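# Refit the drive belt around pulleys and guide pins

## Task

Get the belt back onto the drive so that it is not twisted and sits in the pulley grooves. It must wrap around all three fixed pulleys and pass between those pulleys and the guide pins, and the spring-loaded pulley must bear on it from the outside.

## Robot and tools

Robot: two arms, left_arm and right_arm. Each ends in a five-finger hand: right_arm has a right hand, left_arm a mirrored left hand. Base positions in the scene frame: left_arm (+0.035, +0.321, 0) m, unrotated. right_arm (-0.008, -0.265, 0) m, turned very slightly about z.

Scene frame: origin at table-top height, midway between the nominal bases. +z is up, +x points out over the table, and left_arm is on the +y side. Image left and right do not match arm names.

Hand point: a point fixed to the palm, 0.15 m out from the wrist flange and 0.05 m in front of the palm. Its axes: +z runs along the straight fingers, +y points out of the palm, and +x runs across the palm away from the thumb. On the left hand +x points toward the thumb. Straight fingers extend 0.06-0.07 m past the point and lie 0.06 m behind it along -y. A wrist bracket on the little-finger side can strike things.

Row layout, used by execute_actions and move: one flat list of 28 numbers, each in [-1, 1], covering both arms even if only one moves. In order:
- left arm: dx, dy, dz, rx, ry, rz
- left hand: little, ring, middle, index, thumb_bend, thumb_turn, force_limit, speed
- right arm: dx, dy, dz, rx, ry, rz
- right hand: the same eight numbers

The six arm numbers are an offset, not a pose. They count from that arm's Hand target at the start of the action or move, along that Hand target's own axes. 1.0 equals 0.6 m or 180 degrees. rx, ry, rz form a single rotation vector. All zeros re-requests the current Hand target.

The hand numbers are absolute targets:
- Fingers: -1 straight, +1 curled.
- thumb_bend: -1 straight, +1 fully bent.
- thumb_turn: -1 beside the palm, +1 in front of it, facing the fingers.
- force_limit: about 0 N at -1 rising to 10 N at +1 (15 N for the two thumb motors).
- speed: rises from nearly 0 at -1 to full at +0.48 and above.

There is no 'no change' value. To keep a hand as it is, resend the eight numbers you last sent it. If you have never sent any, use its hand_measured plus hand_force_limit and hand_speed.

Grip size: an object about 0.035-0.065 m thick with the thumb turned in front, or a handle down to about 0.025 m. For a gentle grip, close with speed -0.94 or lower. To grip harder, raise force_limit and send a target more closed than hand_measured. To loosen, send a target more open than hand_measured.

execute_actions(actions, cameras): actions is a list of actions. Each action is a table of up to 15 rows, one per 1/30 s step. A short table repeats its last row. Every row offsets from the pose at the start of that action, not from the previous row. Repeating an action therefore moves the arm again. Cameras are returned only for an empty actions list or when named.

move(target, speed, blend, blocking, cameras): moves each hand point in a straight line toward its target.
- target: one 28-number row, or up to 15 rows. All rows offset from the same starting Hand targets.
- speed: in m/s, from 0.002 to 4.3, default 0.25. Turns run at up to twice that in rad/s. Give one value, or one per target.
- blend: in metres. It rounds corners between listed targets; 0 means stop at each.
- blocking=false returns after about 0.5 s while the move continues.
- All paths end together and are capped at 10 s. Moves neither avoid obstacles nor the other arm.

wait(seconds 0-10) lets the scene run. stop brakes a running move. zoom_image(camera, region [x0,y0,x1,y1], at most 504x504) enlarges part of the latest image from one camera. Camera names: cam_high, cam_low, cam_drive, cam_idler, cam_left_wrist, cam_right_wrist; all are 896x504. show_instructions shows the reference images. finished_scene ends the scene permanently, so call it only once the belt stays correct with the hands off it.

Results:
- end_effector_position (m) and end_effector_quat_wxyz, in the scene frame, possibly a few cm off.
- Hand target: the last commanded pose after clipping. Later offsets start from it.
- Joint positions, velocities and torques. Torque readings include arm weight and have offsets.
- hand_measured, hand_stopped_by (moving, target, force, stalled, fault) and hand_load_n, each in the six-motor order. A load near 0 can mean a lost grip.
- move line: how the move ended (done, off_target, moving, held, fault) and which limits acted. paced means the pose was clipped; held means steps were withheld.
- MOTOR HOT warns of overheating. OVER-TEMPERATURE FAULT means the arm has dropped for 30-60 s.

Behaviour to expect:
- Arms track loosely and often rest 1-3 cm (up to 5 cm) short, usually low. Send the missing distance as a new offset.
- Orientation is clipped to within 40 degrees of the current orientation at each step.
- A blocked arm keeps pushing. Command a target back past the hand point to release it.
- Keep paths away from an arm's own base, or its shoulder posture may flip.

Avoid:
- Fast contacts and deep targets past contact.
- Hitting fixed parts.
- Letting the belt or anything else leave the table.
- Releasing moving parts.
- Excess force on fingers.
- Any contact or squeeze between the two hands, which can end the scene.
- Long stretched-out holds, which heat motors.

The scene keeps running while you think, so keep replies short.

Each tool is called after "Call:" as name(argument=value, ...), one argument or row to a line, values as JSON.

Reference images:

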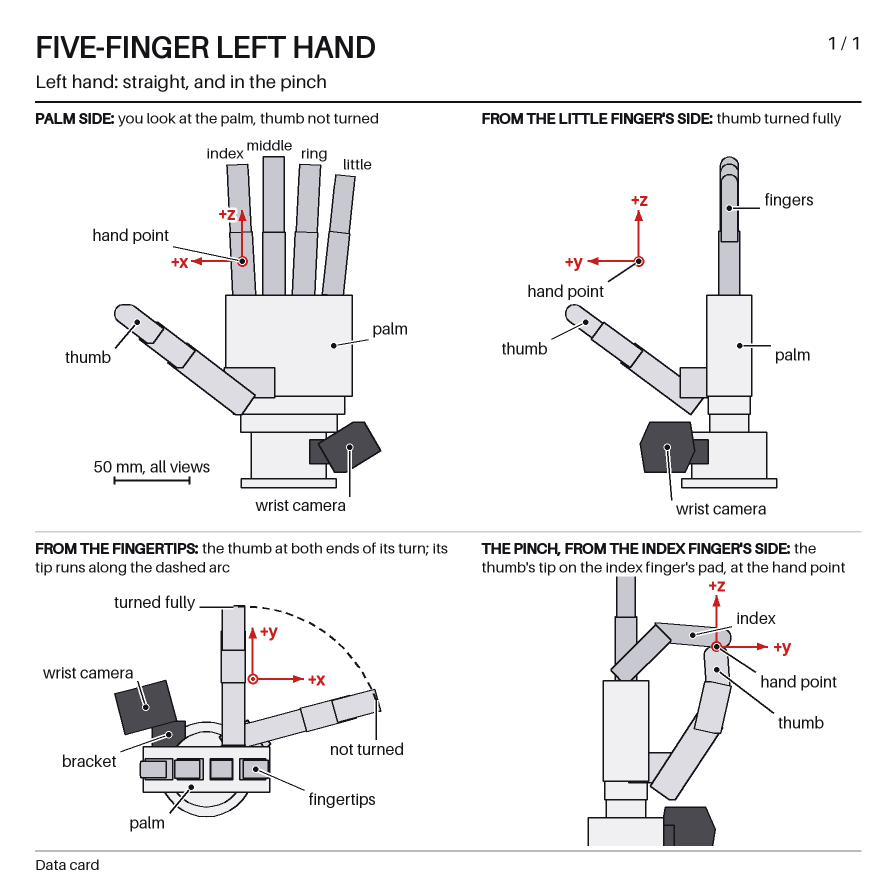

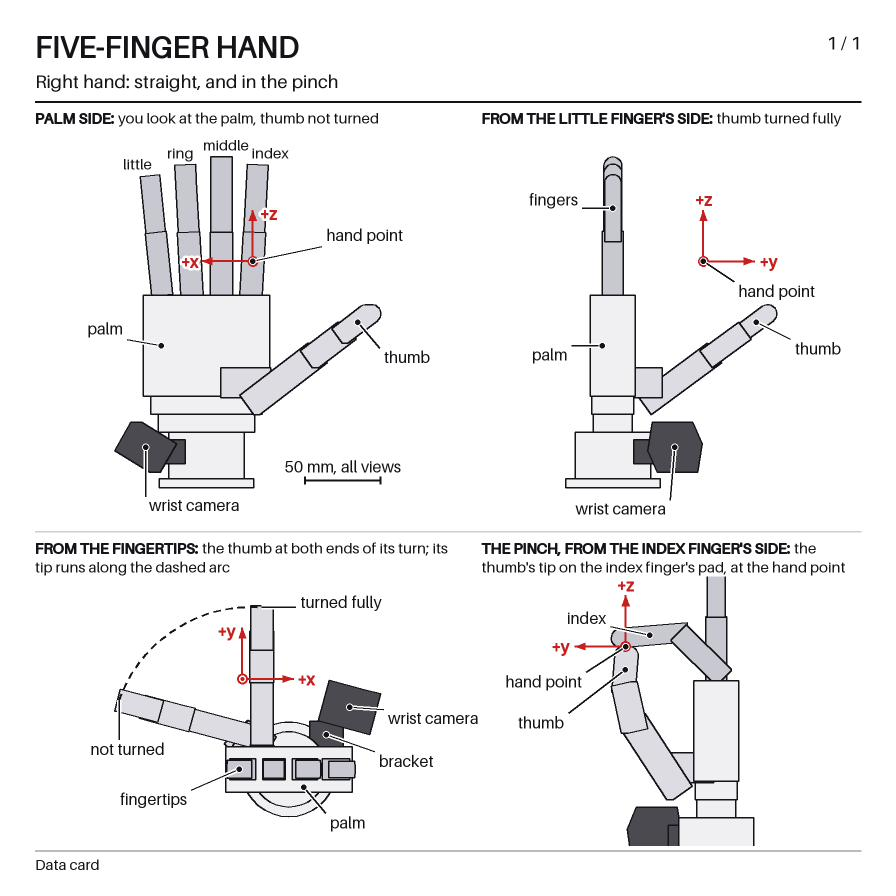

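## Session

Call:
execute_actions(
  actions=[],
)

Scene clock: 0.00 s.
left_arm: end_effector_position=(+0.0671, -0.1376, +0.2452) hand_measured=(-1.000, -1.000, -1.000, -1.000, -1.000, -1.000) hand_load_n=(+0.0, +0.0, -0.5, +0.0, +0.0, +0.0) hand_stopped_by=(target, target, target, target, target, target) hand_force_limit=0.00 hand_speed=-0.80 end_effector_quat_wxyz=(-0.244, +0.077, +0.910, -0.325) | right_arm: end_effector_position=(+0.2734, -0.2455, +0.1505) hand_measured=(-1.000, -1.000, -1.000, -1.000, -1.000, -1.000) hand_load_n=(+0.0, +0.0, +0.0, +0.0, +0.0, +0.0) hand_stopped_by=(target, target, target, target, target, target) hand_force_limit=0.00 hand_speed=-0.80 end_effector_quat_wxyz=(+0.020, -0.005, +1.000, +0.006)
Joint positions: left_arm=[-1.204 1.396 1.27 -0.975 0.721 0.356] | right_arm=[-0.189 0.984 0.808 -1.359 -0.018 1.39]
Joint velocities: within noise
Joint torques (N m): no reading
Heat: left arm: hottest wrist roll 34 °C; right arm: hottest waist 35 °C.
Hand target: left_arm +0.0696, -0.1440, +0.2527; -0.240, +0.080, +0.908, -0.333 | right_arm +0.2818, -0.2469, +0.1611; +0.033, -0.005, +0.999, +0.003

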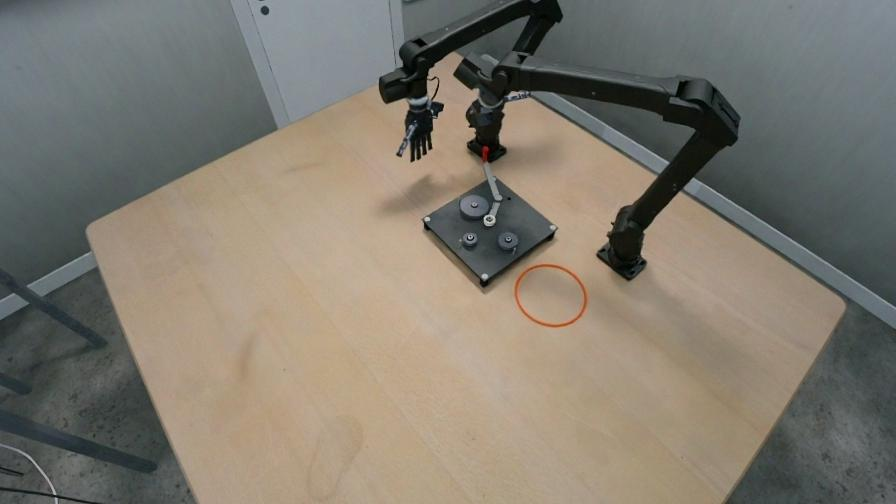

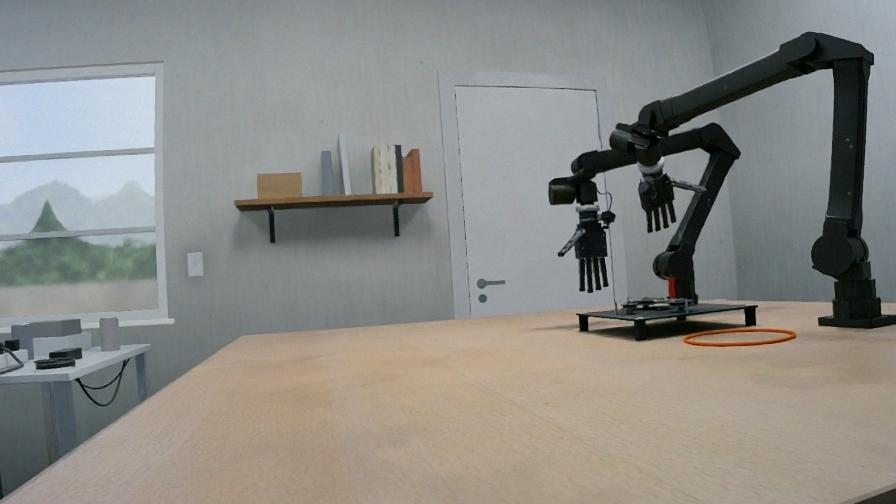

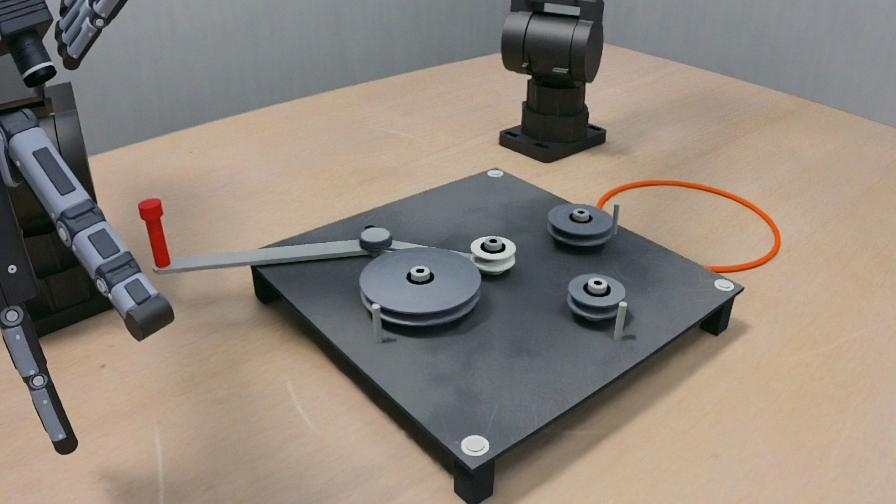

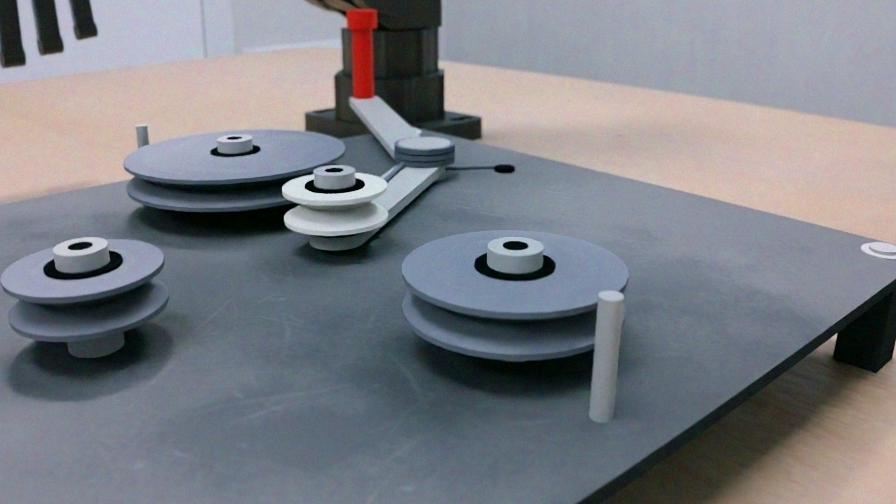

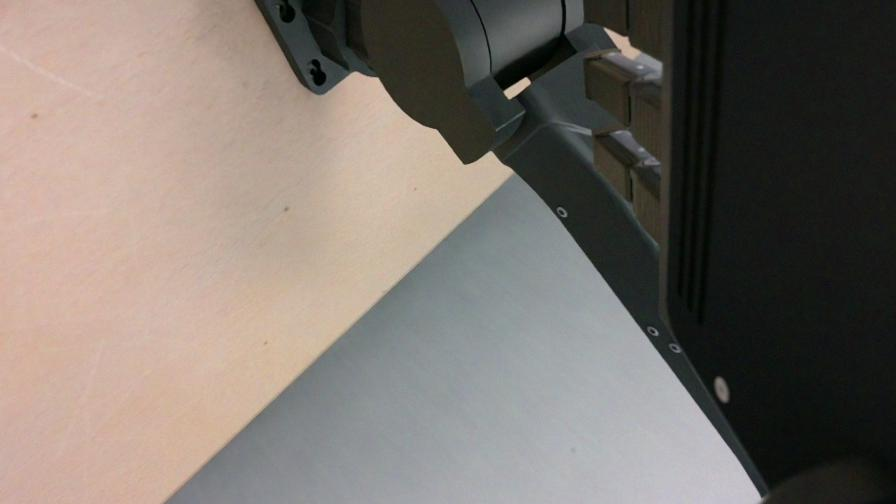

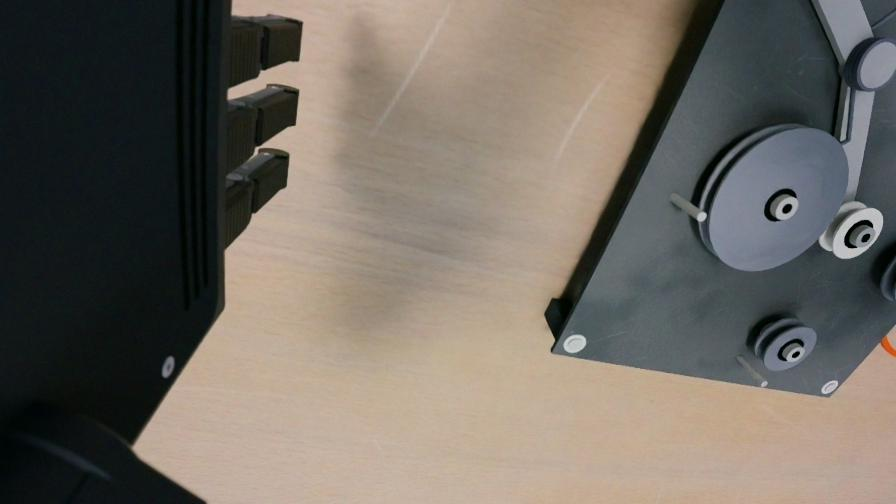

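Call:
zoom_image(
  camera="cam_high",
  region=[390, 130, 610, 350],
)

Call:
zoom_image(
  camera="cam_drive",
  region=[120, 150, 500, 400],
)

Call:
zoom_image(
  camera="cam_idler",
  region=[110, 60, 560, 400],
)

Scaled by 2.291 from the camera's 896x504 image, which has a finer 1280x720 frame.

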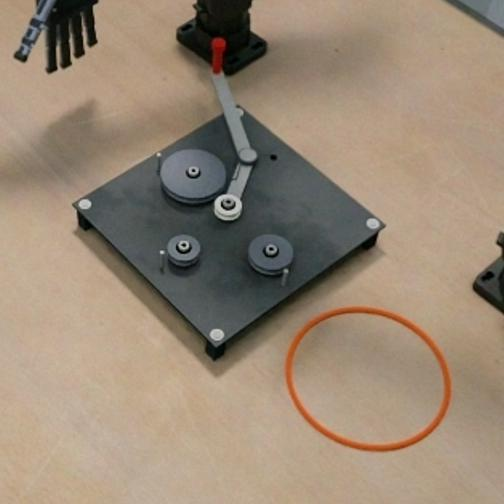

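Scaled by 1.326 from the camera's 896x504 image, which has a finer 1280x720 frame.

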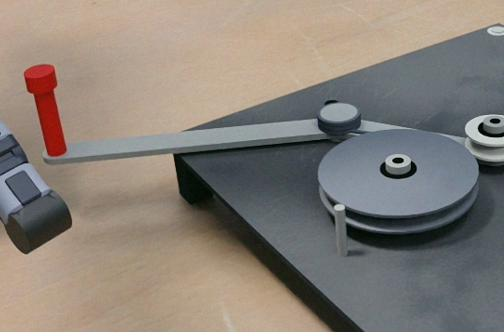

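Scaled by 1.120 from the camera's 896x504 image, which has a finer 1280x720 frame.

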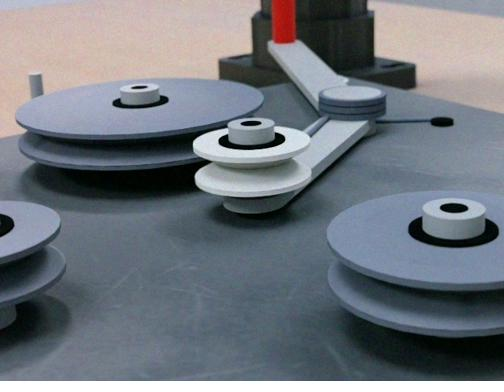

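Call:
zoom_image(
  camera="cam_low",
  region=[540, 240, 840, 380],
)

Call:
zoom_image(
  camera="cam_drive",
  region=[520, 140, 820, 380],
)

Scaled by 1.680 from the camera's 896x504 image, which has a finer 1280x720 frame.

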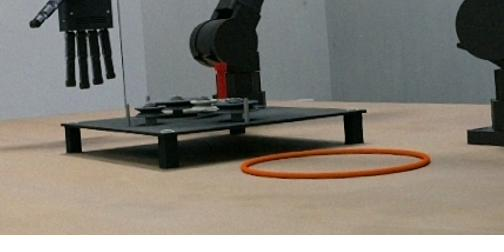

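Scaled by 1.680 from the camera's 896x504 image, which has a finer 1280x720 frame.

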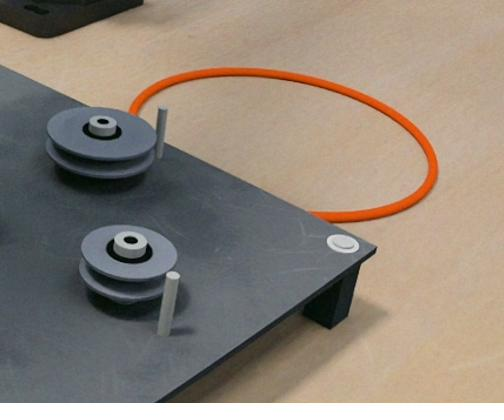

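Call:
move(
  target=[-0.1757, 0.5252, -0.4853, 0.200, -0.386, -0.118, -1,-1,-1,-1,-1,1,0,0, 0,0,0,0,0,0,-1,-1,-1,-1,-1,-1,0,-0.8],
  speed=0.25,
  cameras=["all"],
)

Scene clock: 204.20 s.
left_arm: end_effector_position=(+0.2952, +0.2262, +0.2044) hand_measured=(-1.000, -1.000, -1.000, -1.000, -1.000, +1.000) hand_load_n=(+0.0, +0.0, +0.0, +0.0, +0.0, +0.0) hand_stopped_by=(target, target, target, target, target, target) hand_force_limit=0.00 hand_speed=0.00 end_effector_quat_wxyz=(+0.235, -0.353, +0.741, -0.520) | right_arm: end_effector_position=(+0.2734, -0.2455, +0.1505) hand_measured=(-1.000, -1.000, -1.000, -1.000, -1.000, -1.000) hand_load_n=(-0.5, +0.0, +0.0, +0.0, +0.0, +0.0) hand_stopped_by=(target, target, target, target, target, target) hand_force_limit=0.00 hand_speed=-0.80 end_effector_quat_wxyz=(+0.020, -0.005, +1.000, +0.006)
Joint positions: left_arm=[0.216 0.475 0.481 -0.555 0.842 0.408] | right_arm=[-0.189 0.984 0.808 -1.359 -0.018 1.39]
Joint torques (N m): left_arm=[2.08 2.55 11.07 2.52 0.6 0.05] | right_arm=[0.91 -2.2 12.45 0.14 0.09 0.01]
Heat: left arm: hottest elbow 42 °C; right arm: hottest elbow 40 °C.
Hand target: left_arm +0.2997, +0.2299, +0.2029; +0.244, -0.348, +0.741, -0.519 | right_arm +0.2818, -0.2469, +0.1611; +0.033, -0.005, +0.999, +0.003
Off the commanded pose: left_arm 0.006 m, 1 deg | right_arm 0.014 m, 2 deg.
move: off_target (right_arm)
camera_calibration:
cam_left_wrist: T_world_to_cam=[[0.133681, -0.360649, 0.923072, -0.149966], [-0.954463, -0.297517, 0.0219861, 0.346784], [0.2667, -0.883978, -0.383999, 0.314615], [0, 0, 0, 1]] pos_world=[0.267133, 0.327202, 0.251617]

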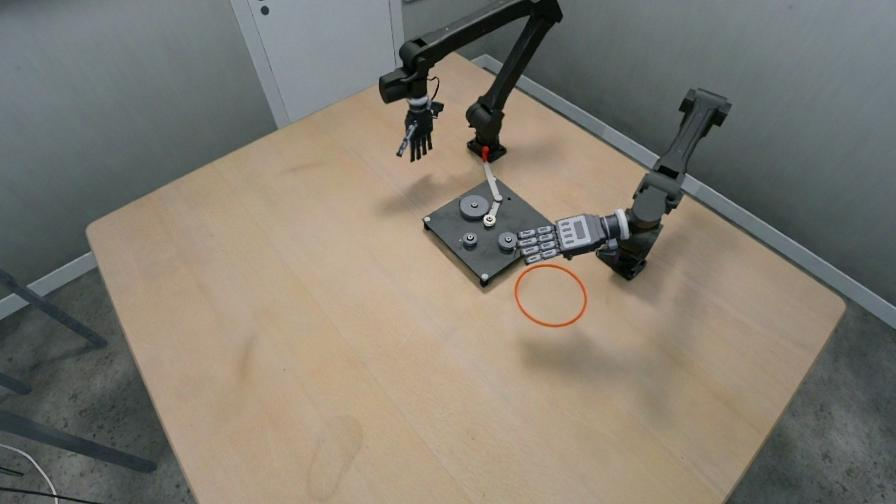

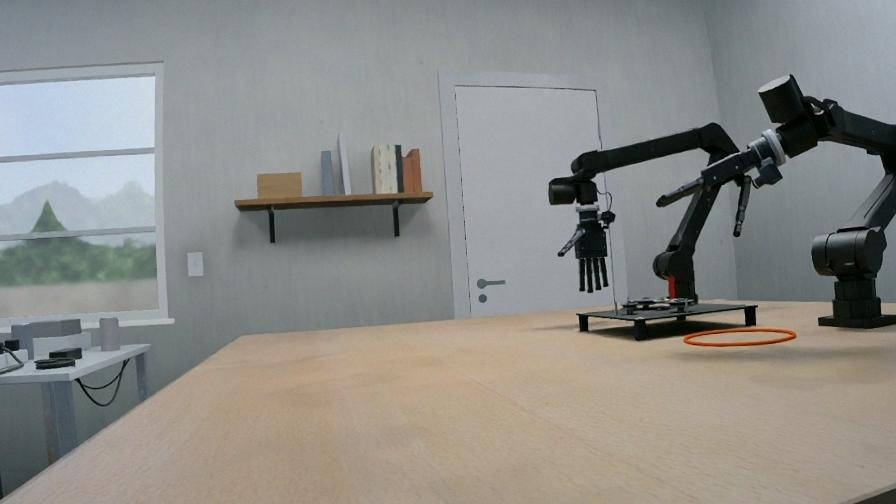

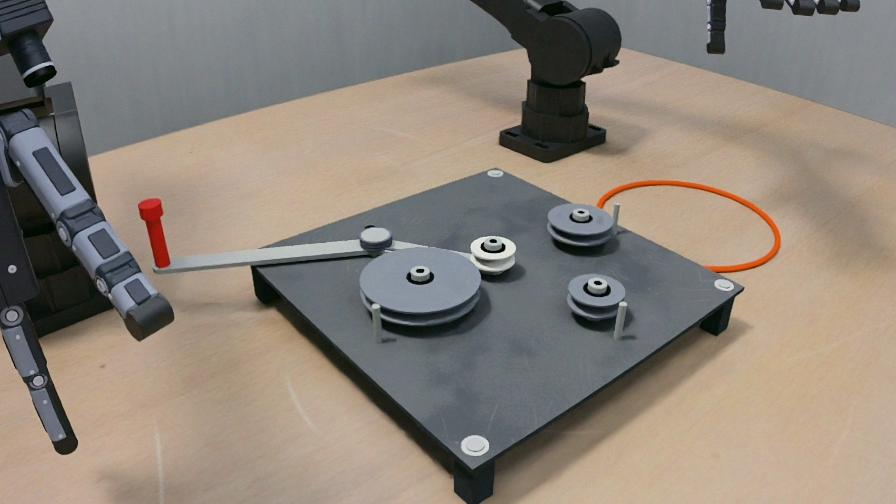

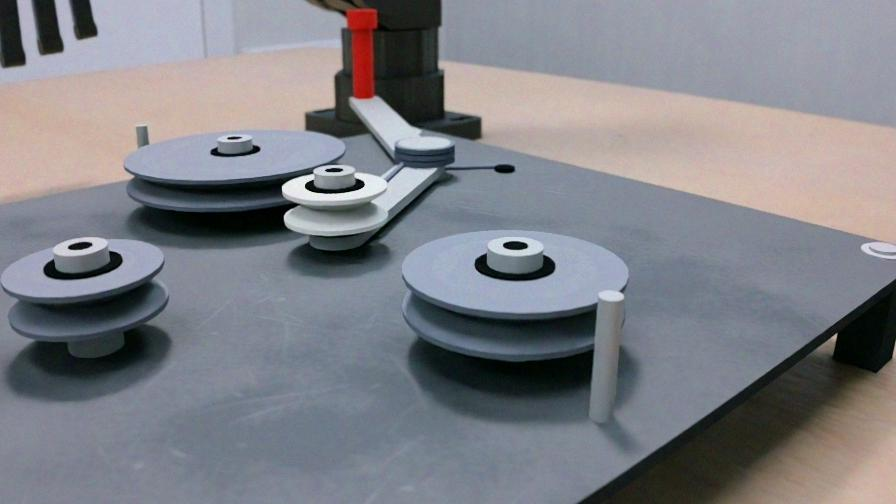

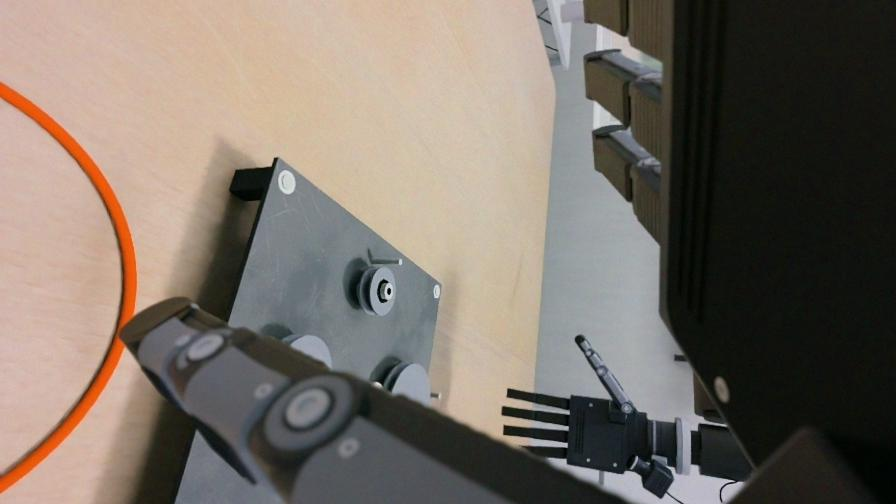

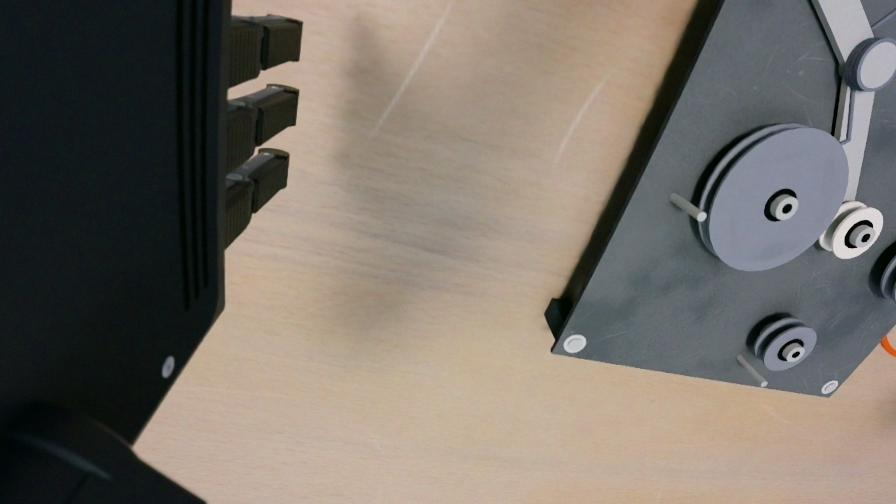

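Call:
move(
  target=[-0.0217, 0.1767, 0.1143, 0.0556, 0, 0, -1,-1,0,0,-0.15,1,0,0, 0,0,0,0,0,0,-1,-1,-1,-1,-1,-1,0,-0.8],
  speed=0.2,
  cameras=["cam_high","cam_left_wrist","cam_idler","cam_drive"],
)

Scene clock: 224.20 s.
left_arm: end_effector_position=(+0.3311, +0.2254, +0.0801) hand_measured=(-1.000, -1.000, +0.000, +0.000, -0.150, +1.000) hand_load_n=(+0.0, +0.0, +0.0, +0.0, +0.0, +0.0) hand_stopped_by=(target, target, target, target, target, target) hand_force_limit=0.00 hand_speed=0.00 end_effector_quat_wxyz=(+0.278, -0.326, +0.695, -0.577) | right_arm: end_effector_position=(+0.2734, -0.2455, +0.1505) hand_measured=(-1.000, -1.000, -1.000, -1.000, -1.000, -1.000) hand_load_n=(+0.0, +0.0, +0.0, +0.0, +0.0, +0.0) hand_stopped_by=(target, target, target, target, target, target) hand_force_limit=0.00 hand_speed=-0.80 end_effector_quat_wxyz=(+0.020, -0.005, +1.000, +0.006)
Joint positions: left_arm=[0.237 0.919 0.109 0.518 0.9 0.242] | right_arm=[-0.189 0.984 0.808 -1.359 -0.018 1.39]
Joint torques (N m): left_arm=[0.62 0.5 8.24 2.62 0.43 -0.17] | right_arm=[0.44 -1.61 12.42 0.4 0.09 0.02]
Heat: left arm: hottest elbow 39 °C; right arm: hottest elbow 40 °C.
Hand target: left_arm +0.3297, +0.2219, +0.0798; +0.273, -0.326, +0.693, -0.582 | right_arm +0.2818, -0.2469, +0.1611; +0.033, -0.005, +0.999, +0.003
Off the commanded pose: left_arm 0.004 m, 1 deg | right_arm 0.014 m, 2 deg.
move: off_target (right_arm)
camera_calibration:
cam_left_wrist: T_world_to_cam=[[-0.00714509, -0.275423, 0.961297, -0.016034], [-0.945345, -0.311532, -0.096284, 0.393182], [0.325993, -0.909445, -0.258144, 0.2326], [0, 0, 0, 1]] pos_world=[0.295752, 0.32961, 0.113315]
Images, in order (width x height): cam_high 896x504, cam_drive 896x504, cam_idler 896x504, cam_left_wrist 896x504.

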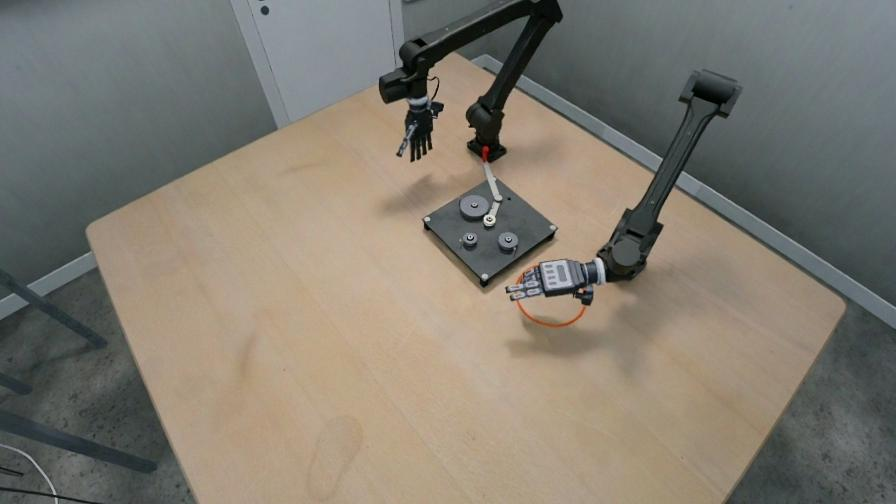

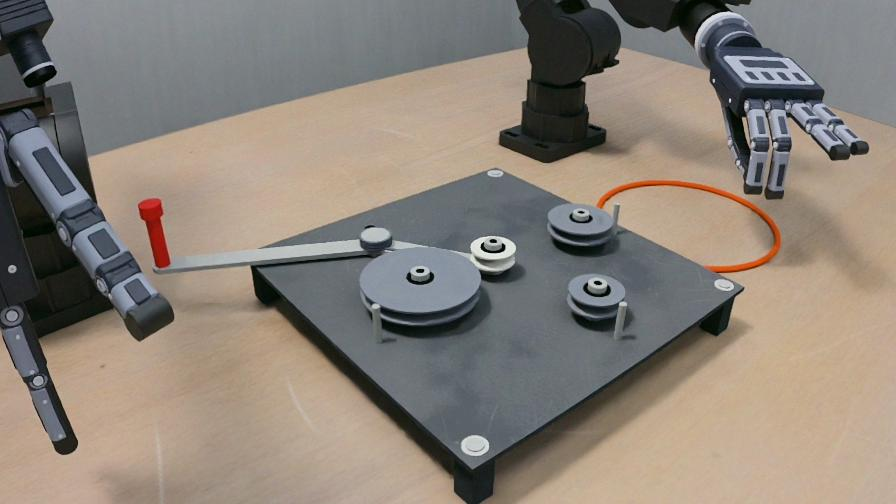

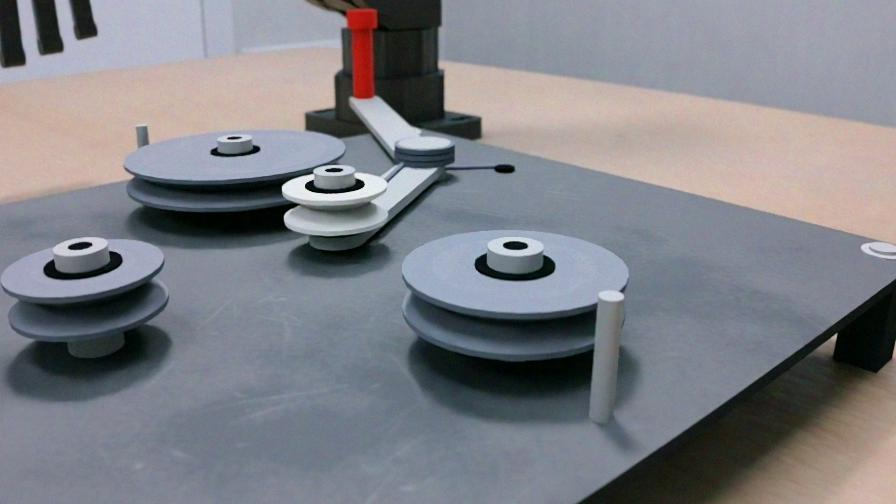

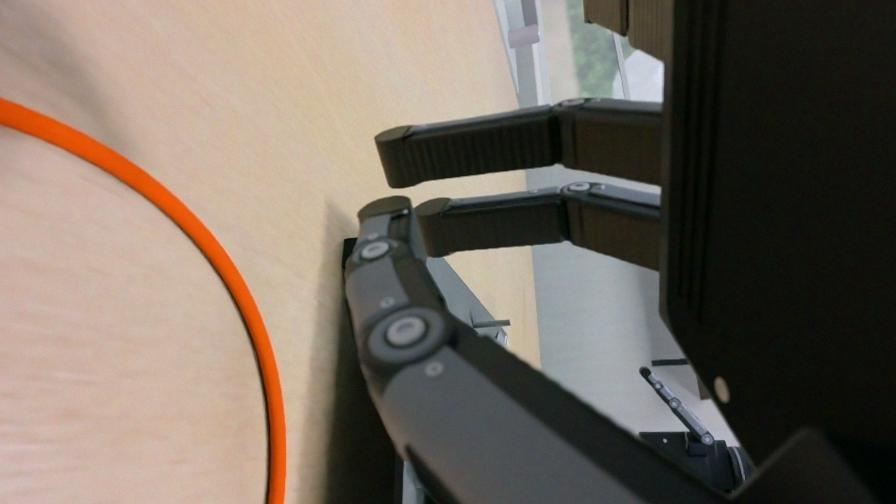

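Call:
move(
  target=[0.0185, 0.0771, 0.0425, 0, 0, 0, -1,-1,0,0,-0.15,1,0,0, 0,0,0,0,0,0,-1,-1,-1,-1,-1,-1,0,-0.8],
  speed=0.15,
  cameras=["cam_idler","cam_drive","cam_left_wrist","cam_low"],
)

Scene clock: 239.83 s.
left_arm: end_effector_position=(+0.3382, +0.2050, +0.0298) hand_measured=(-1.000, -1.000, +0.000, +0.000, -0.150, +1.000) hand_load_n=(+0.0, +0.0, +0.0, +0.0, +0.0, +0.0) hand_stopped_by=(target, target, target, target, target, target) hand_force_limit=0.00 hand_speed=0.00 end_effector_quat_wxyz=(+0.277, -0.324, +0.696, -0.577) | right_arm: end_effector_position=(+0.2734, -0.2455, +0.1505) hand_measured=(-1.000, -1.000, -1.000, -1.000, -1.000, -1.000) hand_load_n=(+0.0, +0.0, +0.0, +0.0, +0.0, +0.0) hand_stopped_by=(target, target, target, target, target, target) hand_force_limit=0.00 hand_speed=-0.80 end_effector_quat_wxyz=(+0.020, -0.005, +1.000, +0.006)
Joint positions: left_arm=[0.121 1.404 0.062 1.085 0.792 0.198] | right_arm=[-0.189 0.984 0.808 -1.359 -0.018 1.39]
Joint torques (N m): left_arm=[0.91 -1.96 3.95 2.74 0.38 -0.2] | right_arm=[0.91 -1.79 12.68 0.27 0.04 0.01]
Heat: left arm: hottest elbow 39 °C; right arm: hottest elbow 40 °C.
Hand target: left_arm +0.3358, +0.2025, +0.0297; +0.273, -0.326, +0.693, -0.582 | right_arm +0.2818, -0.2469, +0.1611; +0.033, -0.005, +0.999, +0.003
Off the commanded pose: left_arm 0.003 m, 1 deg | right_arm 0.014 m, 2 deg.
move: off_target (right_arm)
camera_calibration:
cam_left_wrist: T_world_to_cam=[[-0.00984017, -0.276843, 0.960865, 0.0280638], [-0.946327, -0.307869, -0.0983941, 0.388319], [0.32306, -0.910261, -0.258955, 0.199935], [0, 0, 0, 1]] pos_world=[0.303161, 0.309314, 0.0630169]
Images, in order (width x height): cam_low 896x504, cam_drive 896x504, cam_idler 896x504, cam_left_wrist 896x504.

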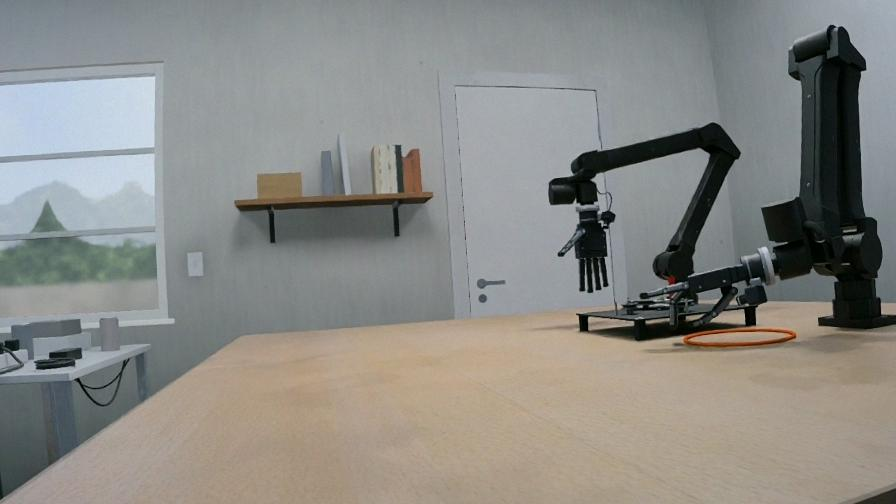

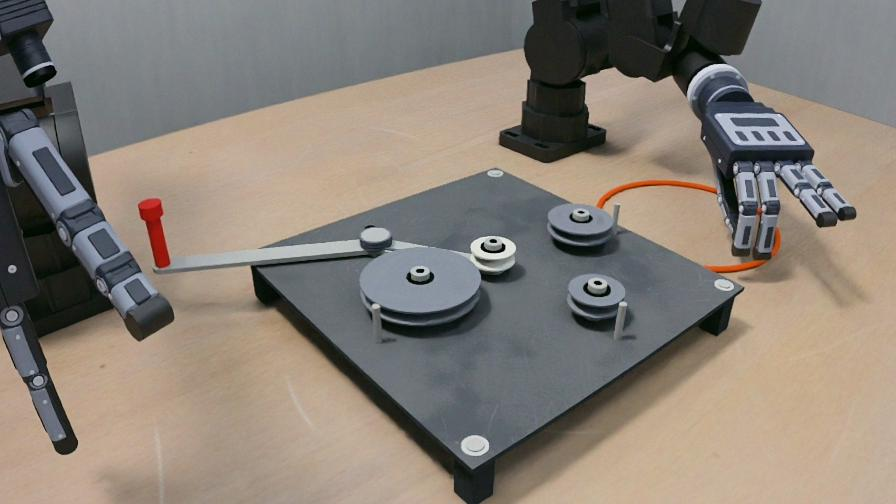

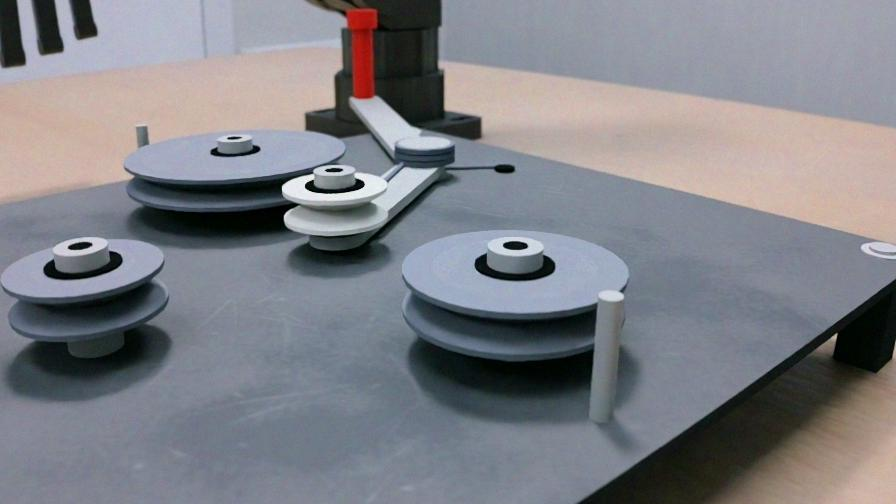

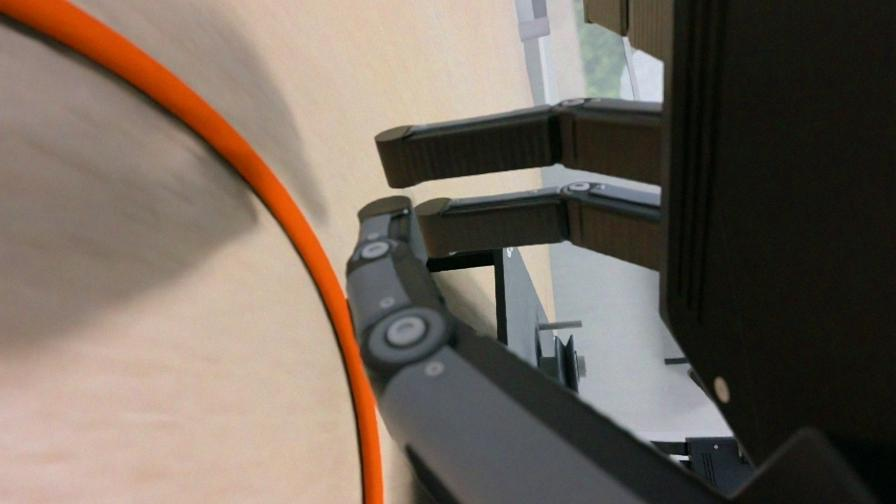

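Call:
move(
  target=[0, 0.0247, -0.006, 0, 0, 0, -1,-1,0,0,-0.15,1,0,0, 0,0,0,0,0,0,-1,-1,-1,-1,-1,-1,0,-0.8],
  speed=0.05,
  cameras=["cam_drive","cam_left_wrist"],
)

Call:
zoom_image(
  camera="cam_drive",
  region=[640, 140, 880, 300],
)

Scene clock: 250.63 s.
left_arm: end_effector_position=(+0.3318, +0.2041, +0.0159) hand_measured=(-1.000, -1.000, +0.000, +0.000, -0.150, +1.000) hand_load_n=(+0.0, +0.0, +0.0, +0.0, +0.5, +0.0) hand_stopped_by=(target, target, target, target, target, target) hand_force_limit=0.00 hand_speed=0.00 end_effector_quat_wxyz=(+0.271, -0.322, +0.697, -0.581) | right_arm: end_effector_position=(+0.2734, -0.2455, +0.1505) hand_measured=(-1.000, -1.000, -1.000, -1.000, -1.000, -1.000) hand_load_n=(+0.0, +0.0, +0.5, +0.0, +0.0, +0.0) hand_stopped_by=(target, target, target, target, target, target) hand_force_limit=0.00 hand_speed=-0.80 end_effector_quat_wxyz=(+0.020, -0.005, +1.000, +0.006)
Joint positions: left_arm=[0.131 1.554 0.049 1.242 0.816 0.197] | right_arm=[-0.189 0.984 0.808 -1.359 -0.018 1.39]
Joint torques (N m): left_arm=[2.08 -2.67 2.4 2.61 0.38 -0.13] | right_arm=[0.79 -1.32 12.53 0.25 0.09 0.02]
Heat: left arm: hottest elbow 37 °C; right arm: hottest elbow 40 °C.
Hand target: left_arm +0.3311, +0.2064, +0.0158; +0.273, -0.326, +0.693, -0.582 | right_arm +0.2818, -0.2469, +0.1611; +0.033, -0.005, +0.999, +0.003
Off the commanded pose: left_arm 0.002 m, 1 deg | right_arm 0.014 m, 2 deg.
move: off_target (right_arm)
camera_calibration:
cam_left_wrist: T_world_to_cam=[[-0.00916437, -0.269763, 0.962883, 0.0393207], [-0.950606, -0.296423, -0.0920937, 0.379655], [0.310264, -0.916167, -0.253722, 0.202985], [0, 0, 0, 1]] pos_world=[0.298284, 0.309114, 0.0486044]
Images, in order (width x height): cam_drive 896x504, cam_left_wrist 896x504.

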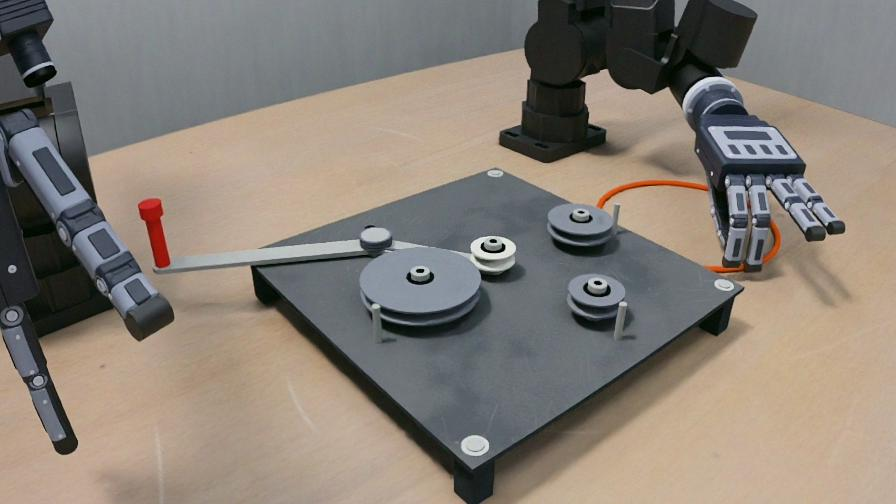

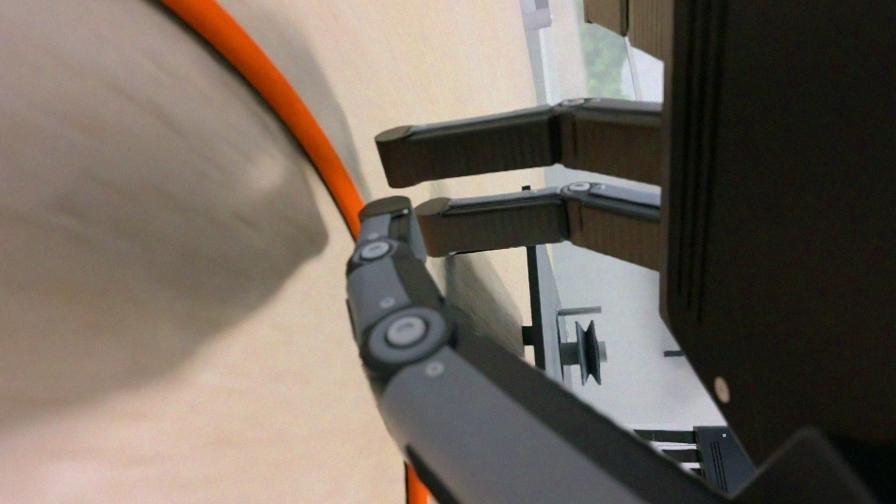

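Scaled by 2.100 from the camera's 896x504 image, which has a finer 1280x720 frame.

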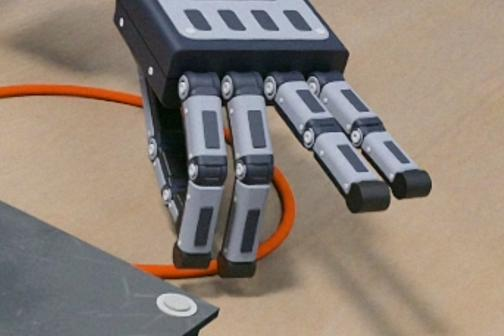

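Call:
move(
  target=[0, 0.0075, 0.0012, 0, 0, 0, -1,-1,0,0,-0.15,1,0,0, 0,0,0,0,0,0,-1,-1,-1,-1,-1,-1,0,-0.8],
  speed=0.03,
  cameras=["cam_drive","cam_left_wrist"],
)

Call:
zoom_image(
  camera="cam_left_wrist",
  region=[200, 80, 560, 400],
)

Scene clock: 259.53 s.
left_arm: end_effector_position=(+0.3316, +0.2041, +0.0113) hand_measured=(-1.000, -1.000, +0.000, +0.000, -0.150, +1.000) hand_load_n=(+0.0, +0.0, +0.0, +0.0, +0.0, +0.0) hand_stopped_by=(target, target, target, target, target, target) hand_force_limit=0.00 hand_speed=0.00 end_effector_quat_wxyz=(+0.271, -0.322, +0.697, -0.581) | right_arm: end_effector_position=(+0.2734, -0.2455, +0.1505) hand_measured=(-1.000, -1.000, -1.000, -1.000, -1.000, -1.000) hand_load_n=(-0.5, +0.0, +0.0, +0.0, -0.5, +0.0) hand_stopped_by=(target, target, target, target, target, target) hand_force_limit=0.00 hand_speed=-0.80 end_effector_quat_wxyz=(+0.020, -0.005, +1.000, +0.006)
Joint positions: left_arm=[0.131 1.608 0.049 1.296 0.816 0.197] | right_arm=[-0.189 0.984 0.808 -1.359 -0.018 1.39]
Joint torques (N m): left_arm=[2.08 -3.25 1.95 2.66 0.38 -0.13] | right_arm=[0.91 -1.55 12.6 0.27 0.03 0.04]
Heat: left arm: hottest elbow 36 °C; right arm: hottest elbow 40 °C.
Hand target: left_arm +0.3310, +0.2064, +0.0112; +0.273, -0.326, +0.693, -0.582 | right_arm +0.2818, -0.2469, +0.1611; +0.033, -0.005, +0.999, +0.003
Off the commanded pose: left_arm 0.002 m, 1 deg | right_arm 0.014 m, 2 deg.
move: off_target (right_arm)
camera_calibration:
cam_left_wrist: T_world_to_cam=[[-0.00920285, -0.269649, 0.962915, 0.0438196], [-0.950613, -0.296404, -0.0920885, 0.379028], [0.310243, -0.916206, -0.253604, 0.201868], [0, 0, 0, 1]] pos_world=[0.298084, 0.309114, 0.0439041]
Images, in order (width x height): cam_drive 896x504, cam_left_wrist 896x504.

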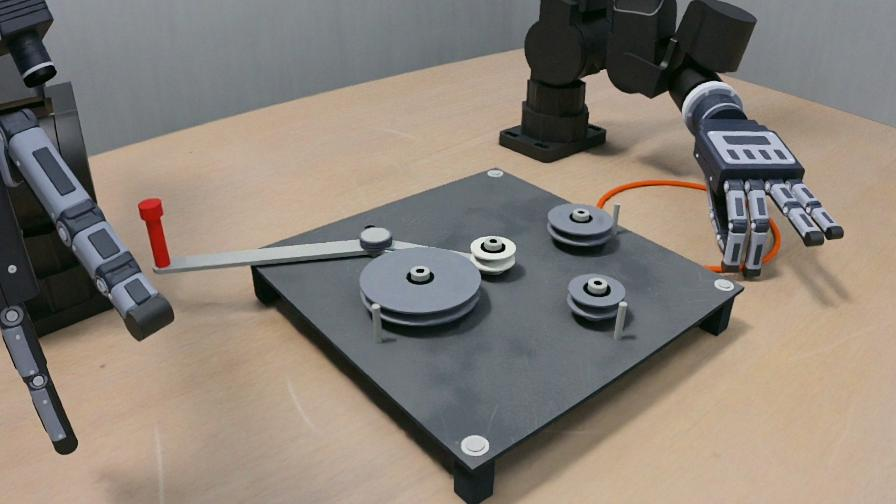

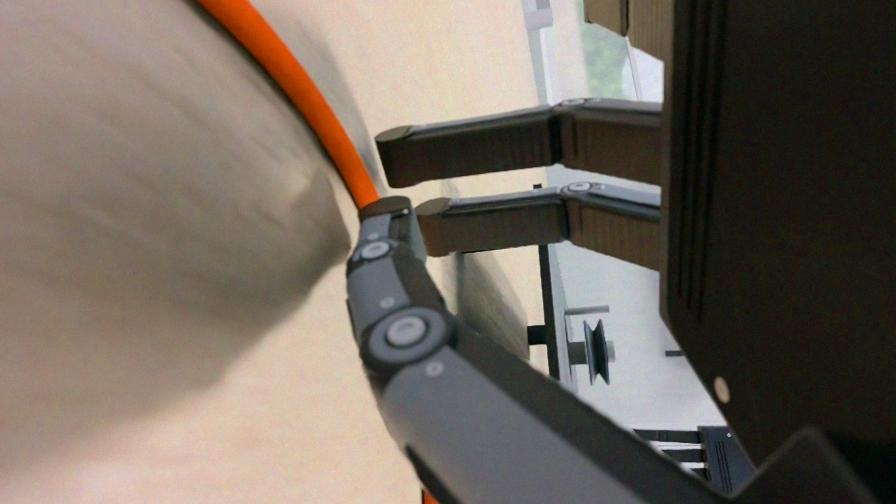

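Scaled by 1.400 from the camera's 896x504 image, which has a finer 1280x720 frame.

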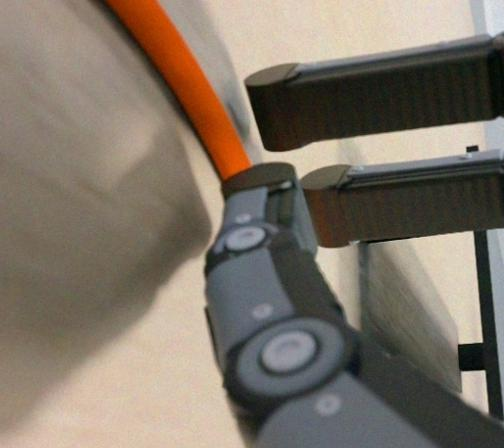

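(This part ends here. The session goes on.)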